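# Fit printed parts on jig pins or press CALL

## Task

The courier is waiting, so work quickly. Seat both loose printed parts on their matching pins in the jig, matching the drawing. If instead the kit is one that ought not to be assembled, do not assemble it: press the blue CALL button fully down from above with a closed gripper and keep it down for about one second, without touching any of the kit's parts, the jig or the drawing. If the kit is fine, do not touch CALL at all.

## Robot and tools

Robot: two arms, left_arm and right_arm, each ending in a parallel two-finger gripper. The fingers point along the gripper's +z axis and open and close along its y axis. end_effector_position is the point between the finger pads, roughly 1 cm short of the fingertips.

Frames: the scene frame has its origin at table-top height, halfway between the two nominal bases, with +z up, +x reaching out over the table and left_arm on the +y side (image left/right does not match these names). Calibrated bases in the scene frame: left_arm at (+0.034, +0.375, 0) m with quat_wxyz (+1.000, 0, 0, +0.013); right_arm at (+0.057, -0.308, 0) m with quat_wxyz (+1.000, 0, 0, -0.007). Every hand pose, velocity, target and wrist-camera pose is reported in that arm's own base frame. The table and the fixed cameras use the scene frame. Reported hand poses can be a few centimetres off, more at long reach.

Row format (shared by execute_actions and move): one flat list of 16 numbers covering both arms, even when only one moves. Left arm first: x, y, z, qw, qx, qy, qz, opening. Then the same eight for right_arm. x, y, z are an absolute position in metres in that arm's base frame. The quaternion is an absolute orientation, w first, in the same frame. The opening runs from -1 (closed) to +1 (fully open, 0.094 m).

execute_actions(actions, cameras): actions is a list of actions. Each action is a table of 1 to 15 rows, one per control step of 1/30 s. A short table repeats its last row until 15 steps are used. Any target more than 0.6 m from that gripper's current position, along any gripper axis, gets the action refused. A malformed action, or a first action failing that check, refuses the whole call. An empty actions list returns full state plus images. cameras: names, ["all"], [] or null.

move(target, speed, blend, opening_speed, grip_force, blocking, cameras): target is one 16-number row or a list of up to 15 rows (waypoints, all absolute poses). Each gripper travels a straight line from its Hand target, with no obstacle avoidance. speed is the top path speed in m/s, 0.002 to 4.3, default 0.25. It is one number or one per waypoint, and rotation is capped at twice that value in rad/s. blend is a corner radius in m (0 means stop at each waypoint). opening_speed is in units of the -1..+1 scale per second, 0.2 or more; use it to close gently on fragile parts. grip_force is newtons per finger pad, 10 to 50. It is one number or one per arm and stays set until changed; lower force closes slower. blocking=false returns after about 0.5 s while the move continues, and a new move replaces it. A whole move is capped at 10 s. The result adds a move: line such as done, off_target, moving, held or fault, plus limits=paced (pose clipped) or limits=held (steps withheld). An arm not named in that line ended within 10 mm and 2 degrees of its target. Neither done nor off_target tells you about contact.

wait(seconds, 0 to 10): lets time pass while each arm keeps its last command. stop(cameras): brakes a running move. zoom_image(camera, region): region is [x0, y0, x1, y1] in pixels of that camera's latest image, at most 504 by 504. It works only for cameras in the newest images. read_manual(section) returns only licence texts. finished_scene() ends the scene for good.

Control behaviour: each step, the commanded orientation is clipped to within 40 degrees of the measured one. Damped IK then favours position. One action may fall short, so check Hand target and send the remainder next. Friction and gravity can leave the gripper a few cm off in free air. To hold an arm still, resend the exact pose from the last result before it stopped, plus its wanted opening, every call. Keep quaternions constant rather than copying drifted readings. Sending a 0 opening is a real command, so repeat the present one to leave a gripper unchanged. Tool commands shows current gripper commands.

Results: end_effector_position and end_effector_quat_wxyz per arm, Hand target, Joint positions (last value is the measured opening in m), Joint velocities (may say within noise or be omitted), joint torques (positive toward larger joint angle, values 3 and 4 wrap at ±28 N m), grip_measured (opening on the -1..+1 scale; reads slightly wide when empty and somewhat narrower than a squeezed part), and grip_effort_nm (motor effort, negative closing, not a pad force). Also shown: motor temperatures, MOTOR HOT at 85 °C and OVER-TEMPERATURE FAULT at 100 °C. At 100 °C that arm goes limp and drops for 30 to 60 s or more, and holding loads, stretching out or pushing into unreachable poses heats motors. execute_actions results also list some step positions.

Cameras: cam_high, cam_low, cam_over, cam_left_wrist, cam_right_wrist, each 672x504. Their calibration is approximate, fixed cameras to a few mm or degrees near the image centre. Wrist camera poses come from joint readings and lag during motion.

Avoid: knocking parts off the table or leaving them off it, dropping parts or releasing them while moving, and fast contact with fixed or heavy objects. Faster moves and targets set deeper past contact push harder. Never let the arms, grippers or wrist cameras touch each other, and never close one gripper on the other's fingers; the clearance check does not protect grippers. Route paths around an arm's own base, not close by it. Expect the fingers to close at full force unless grip_force is lowered.

Each tool is called after "Request:" as name([rows], argument=value, ...), one row to a line, values as JSON.

## Session

Request:
execute_actions(actions=[])

Scene clock: 0.00 s.
left_arm: end_effector_position=(+0.7929, +0.4261, +0.1129) grip_measured=+1.000 grip_effort_nm=n/a end_effector_quat_wxyz=(+0.679, +0.099, +0.688, +0.238) | right_arm: end_effector_position=(+0.3720, +0.0318, +0.3910) grip_measured=+1.000 grip_effort_nm=n/a end_effector_quat_wxyz=(+0.274, -0.158, +0.933, +0.171)
Joint positions: left_arm=[0.563 2.425 1.799 0.662 0.369 0.467 0.094] | right_arm=[-0.13 1.053 1.322 -1.371 -0.479 -0.349 0.094]
Joint velocities: within noise
Joint torques (N m): no reading
Motor temperatures (°C): left_arm=[35 29 31 32 33 30 27] | right_arm=[28 37 31 30 30 30 30]
Heat: left arm: hottest waist 35 °C; right arm: hottest shoulder 37 °C.
Hand target: left_arm +0.7975, +0.4290, +0.1394; +0.690, +0.103, +0.672, +0.248 | right_arm +0.3750, +0.0314, +0.4048; +0.288, -0.162, +0.929, +0.166
Tool commands: left_gripper/opening=+1.0 right_gripper/opening=+1.0

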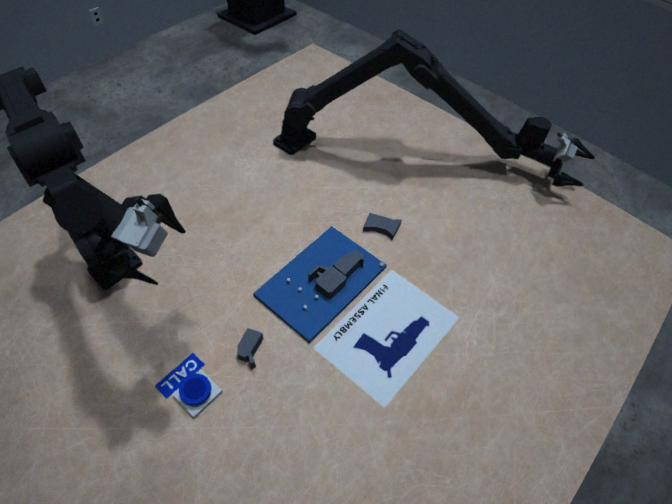

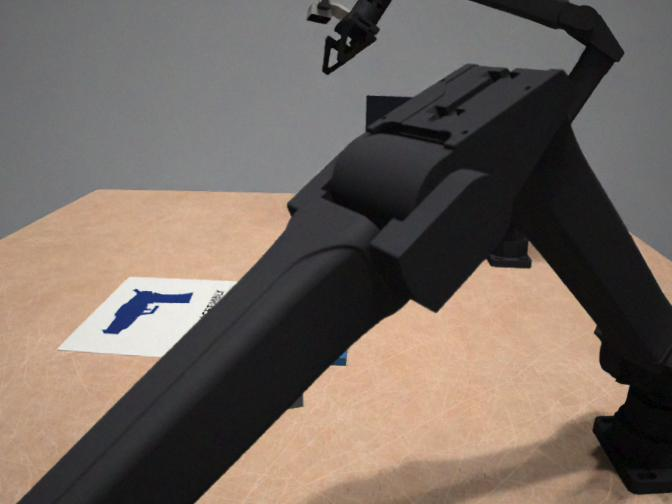

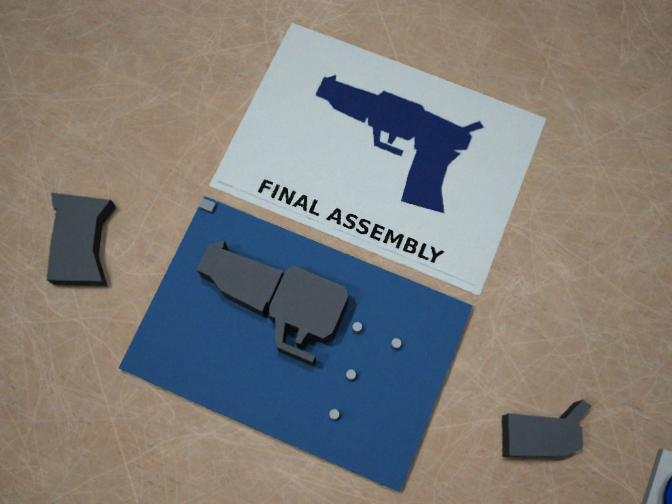

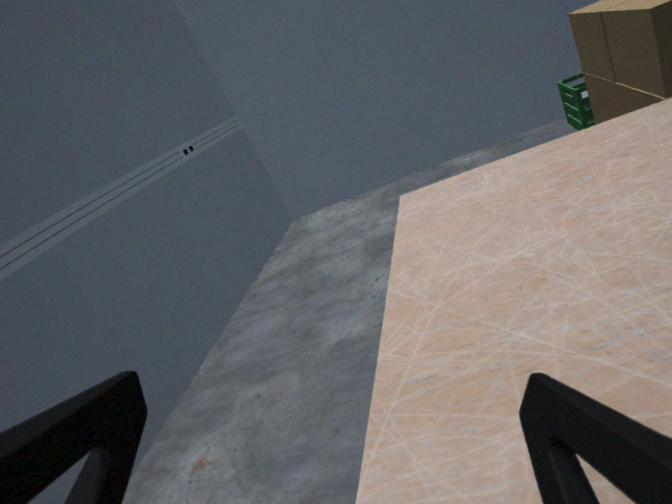

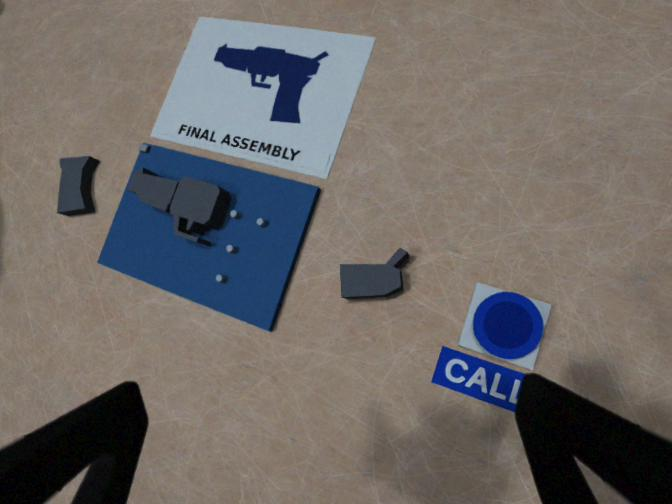

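This kit is a 3D-printed gun, so I won't assemble it. I'll hold CALL down instead.

Request:
move(target=[0.7929, 0.4261, 0.1129, 0.679, 0.099, 0.688, 0.238, 1.0, 0.436, -0.056, 0.12, 0, 0, 1, 0, -1], speed=0.35, cameras=["cam_high", "cam_right_wrist", "cam_over"])

Scene clock: 27.93 s.
left_arm: end_effector_position=(+0.7929, +0.4261, +0.1129) grip_measured=+1.000 grip_effort_nm=-0.02 end_effector_quat_wxyz=(+0.679, +0.099, +0.688, +0.238) | right_arm: end_effector_position=(+0.4287, -0.0560, +0.1146) grip_measured=-0.989 grip_effort_nm=-0.61 end_effector_quat_wxyz=(-0.012, -0.004, +1.000, +0.003)
Joint positions: left_arm=[0.563 2.425 1.799 0.662 0.369 0.467 0.094] | right_arm=[-0.13 1.561 1.165 -1.198 -0.003 -0.138 0.001]
Joint torques (N m): left_arm=[-1.79 -21.89 9.39 1.2 -0.02 0.01] | right_arm=[0.03 -10.17 8.94 0.25 0.11 0.04]
Heat: left arm: hottest waist 35 °C; right arm: hottest shoulder 38 °C.
Hand target: left_arm +0.7929, +0.4260, +0.1130; +0.679, +0.099, +0.688, +0.238 | right_arm +0.4359, -0.0561, +0.1201; +0.000, +0.000, +1.000, +0.000
Off the commanded pose: left_arm 0.000 m, 0 deg | right_arm 0.009 m, 1 deg.
move: done
camera_calibration:
cam_right_wrist: T_world_to_cam=[[-0.00329661, -0.999819, 0.0187178, -0.0601682], [-0.904091, 0.0109786, 0.427199, 0.37778], [-0.427327, -0.0155142, -0.903964, 0.371517], [0, 0, 0, 1]] pos_world=[0.500109, -0.058541, 0.175577]
Images, in order (width x height): cam_high 672x504, cam_over 672x504, cam_right_wrist 672x504.

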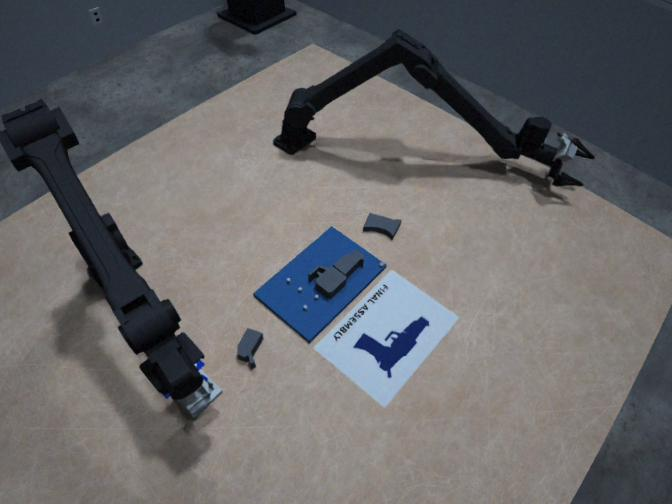

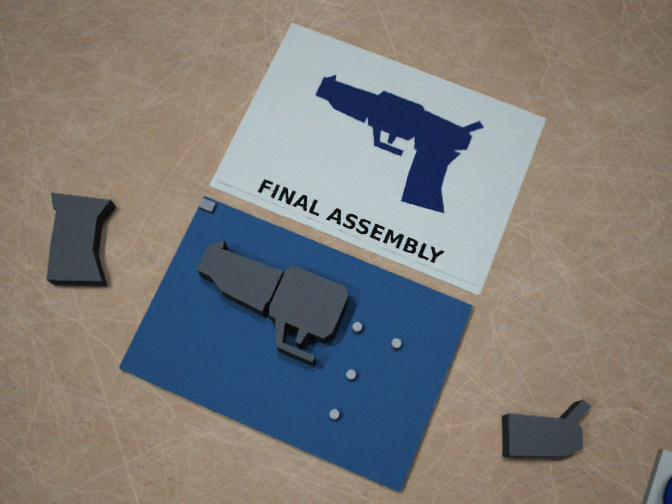

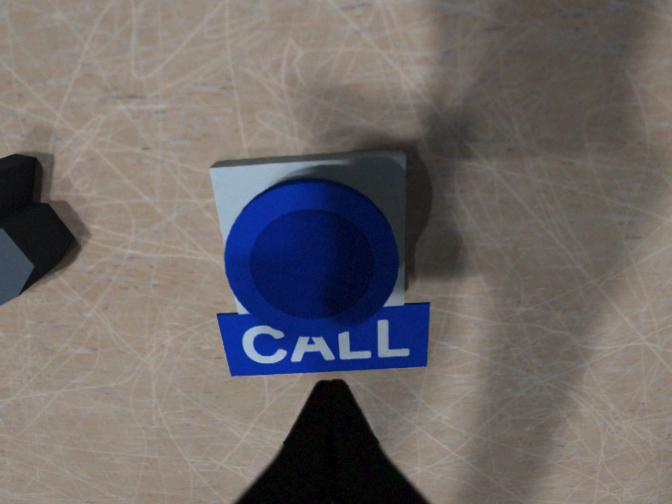

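Request:
move([
  [0.7929, 0.4261, 0.1129, 0.679, 0.099, 0.688, 0.238, 1.0, 0.434, -0.052, 0.065, 0, 0, 1, 0, -1],
  [0.7929, 0.4261, 0.1129, 0.679, 0.099, 0.688, 0.238, 1.0, 0.434, -0.052, 0.036, 0, 0, 1, 0, -1],
], speed=[0.2, 0.04], blend=[0.005, 0], cameras=["cam_right_wrist"])

Scene clock: 41.00 s.
left_arm: end_effector_position=(+0.7929, +0.4261, +0.1129) grip_measured=+1.000 grip_effort_nm=-0.01 end_effector_quat_wxyz=(+0.679, +0.099, +0.688, +0.238) | right_arm: end_effector_position=(+0.4359, -0.0570, +0.0467) grip_measured=-0.989 grip_effort_nm=-0.61 end_effector_quat_wxyz=(+0.007, +0.001, +1.000, +0.000)
Joint positions: left_arm=[0.563 2.425 1.799 0.662 0.369 0.467 0.094] | right_arm=[-0.13 1.642 1.064 -0.979 -0.002 -0.129 0.001]
Joint torques (N m): left_arm=[-1.79 -21.89 9.4 1.18 -0.02 0.01] | right_arm=[0.62 -9.17 6.53 0.51 0.11 0.04]
Motor temperatures (°C): left_arm=[35 32 34 32 32 30 27] | right_arm=[28 38 37 30 30 30 30]
Heat: left arm: hottest waist 35 °C; right arm: hottest shoulder 38 °C.
Hand target: left_arm +0.7929, +0.4260, +0.1130; +0.679, +0.099, +0.688, +0.238 | right_arm +0.4337, -0.0522, +0.0362; +0.000, +0.000, +1.000, +0.000
Off the commanded pose: left_arm 0.000 m, 0 deg | right_arm 0.012 m, 1 deg.
move: off_target (right_arm)
camera_calibration:
cam_right_wrist: T_world_to_cam=[[-0.0132632, -0.999634, 0.0235686, -0.0557114], [-0.918981, 0.0214759, 0.393718, 0.421981], [-0.39408, -0.0164371, -0.918929, 0.299374], [0, 0, 0, 1]] pos_world=[0.505031, -0.0598326, 0.110275]
Images, in order (width x height): cam_right_wrist 672x504.

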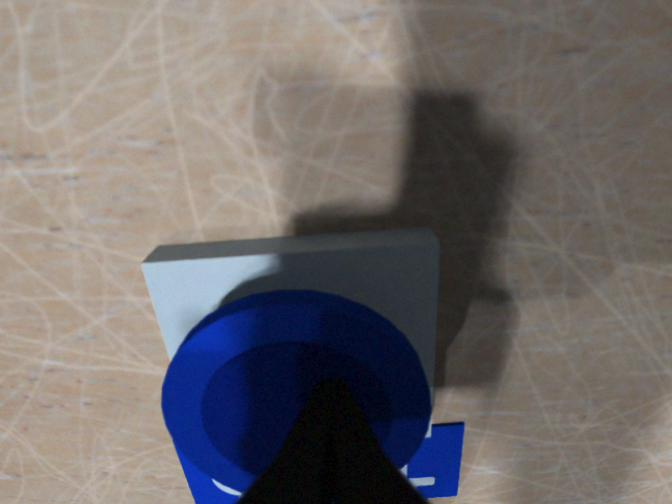

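Request:
move([
  [0.7929, 0.4261, 0.1129, 0.679, 0.099, 0.688, 0.238, 1.0, 0.428, -0.046, 0.055, 0, 0, 1, 0, -1],
  [0.7929, 0.4261, 0.1129, 0.679, 0.099, 0.688, 0.238, 1.0, 0.428, -0.046, 0.015, 0, 0, 1, 0, -1],
], speed=[0.1, 0.04], blend=[0.003, 0], cameras=["cam_right_wrist"])

Scene clock: 50.93 s.
left_arm: end_effector_position=(+0.7929, +0.4261, +0.1129) grip_measured=+1.000 grip_effort_nm=-0.02 end_effector_quat_wxyz=(+0.679, +0.099, +0.688, +0.238) | right_arm: end_effector_position=(+0.4320, -0.0538, +0.0417) grip_measured=-0.989 grip_effort_nm=-0.61 end_effector_quat_wxyz=(+0.014, +0.003, +1.000, -0.001)
Joint positions: left_arm=[0.563 2.425 1.799 0.662 0.369 0.467 0.094] | right_arm=[-0.124 1.631 1.034 -0.946 -0.002 -0.117 0.001]
Joint torques (N m): left_arm=[-1.79 -21.95 9.39 1.2 -0.02 0] | right_arm=[1.03 -7.18 5.37 1.51 0.11 0.03]
Heat: left arm: hottest waist 35 °C; right arm: hottest shoulder 39 °C.
Hand target: left_arm +0.7929, +0.4260, +0.1130; +0.679, +0.099, +0.688, +0.238 | right_arm +0.4264, -0.0461, +0.0164; +0.000, +0.000, +1.000, +0.000
Off the commanded pose: left_arm 0.000 m, 0 deg | right_arm 0.028 m, 2 deg.
move: off_target (right_arm)
camera_calibration:
cam_right_wrist: T_world_to_cam=[[-0.018882, -0.999509, 0.0250118, -0.0501128], [-0.924573, 0.0269768, 0.380049, 0.423483], [-0.380537, -0.0159491, -0.924628, 0.287711], [0, 0, 0, 1]] pos_world=[0.500079, -0.0569236, 0.106335]
Images, in order (width x height): cam_right_wrist 672x504.

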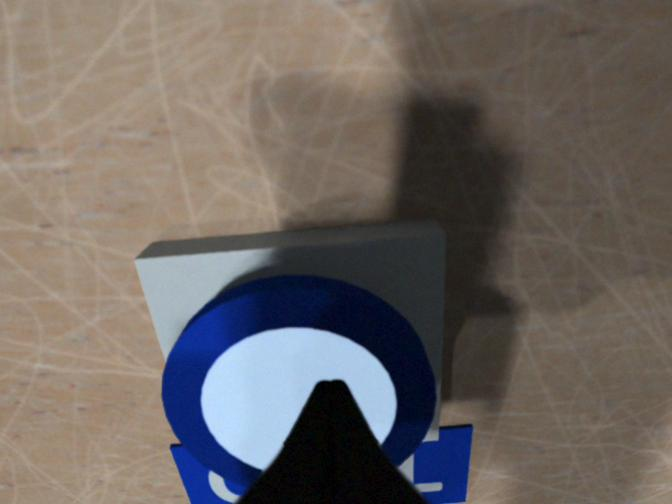

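Request:
move(target=[0.7929, 0.4261, 0.1129, 0.679, 0.099, 0.688, 0.238, 1.0, 0.432, -0.052, 0.12, 0, 0, 1, 0, -1], speed=0.12, cameras=["cam_right_wrist"])

Scene clock: 56.20 s.
left_arm: end_effector_position=(+0.7929, +0.4261, +0.1129) grip_measured=+1.000 grip_effort_nm=-0.01 end_effector_quat_wxyz=(+0.679, +0.099, +0.688, +0.238) | right_arm: end_effector_position=(+0.4120, -0.0514, +0.1011) grip_measured=-0.989 grip_effort_nm=-0.61 end_effector_quat_wxyz=(-0.023, +0.004, +1.000, +0.004)
Joint positions: left_arm=[0.563 2.425 1.799 0.662 0.369 0.467 0.094] | right_arm=[-0.124 1.547 1.11 -1.18 -0.002 -0.117 0.001]
Joint torques (N m): left_arm=[-1.73 -21.89 9.39 1.18 -0.02 0.01] | right_arm=[0.21 -9.76 11.77 -0.5 0.08 -0.09]
Heat: left arm: hottest waist 35 °C; right arm: hottest shoulder 39 °C.
Hand target: left_arm +0.7929, +0.4260, +0.1130; +0.679, +0.099, +0.688, +0.238 | right_arm +0.4311, -0.0518, +0.1203; +0.000, +0.000, +1.000, +0.000
Off the commanded pose: left_arm 0.000 m, 0 deg | right_arm 0.028 m, 3 deg.
move: off_target (right_arm)
camera_calibration:
cam_right_wrist: T_world_to_cam=[[-0.0177156, -0.999689, 0.0175384, -0.0492975], [-0.893807, 0.0236959, 0.447824, 0.362726], [-0.448101, -0.00774249, -0.893949, 0.36011], [0, 0, 0, 1]] pos_world=[0.484699, -0.0550891, 0.160347]
Images, in order (width x height): cam_right_wrist 672x504.

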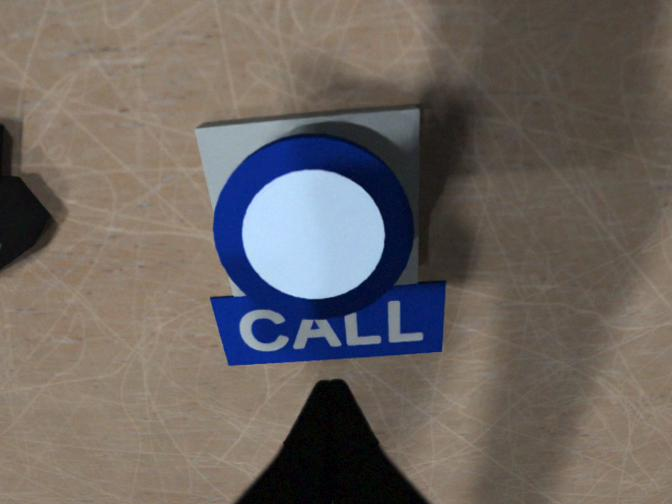

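The CALL light stayed on after release.

Request:
finished_scene(scene=1)

The scene is finished: the task was done.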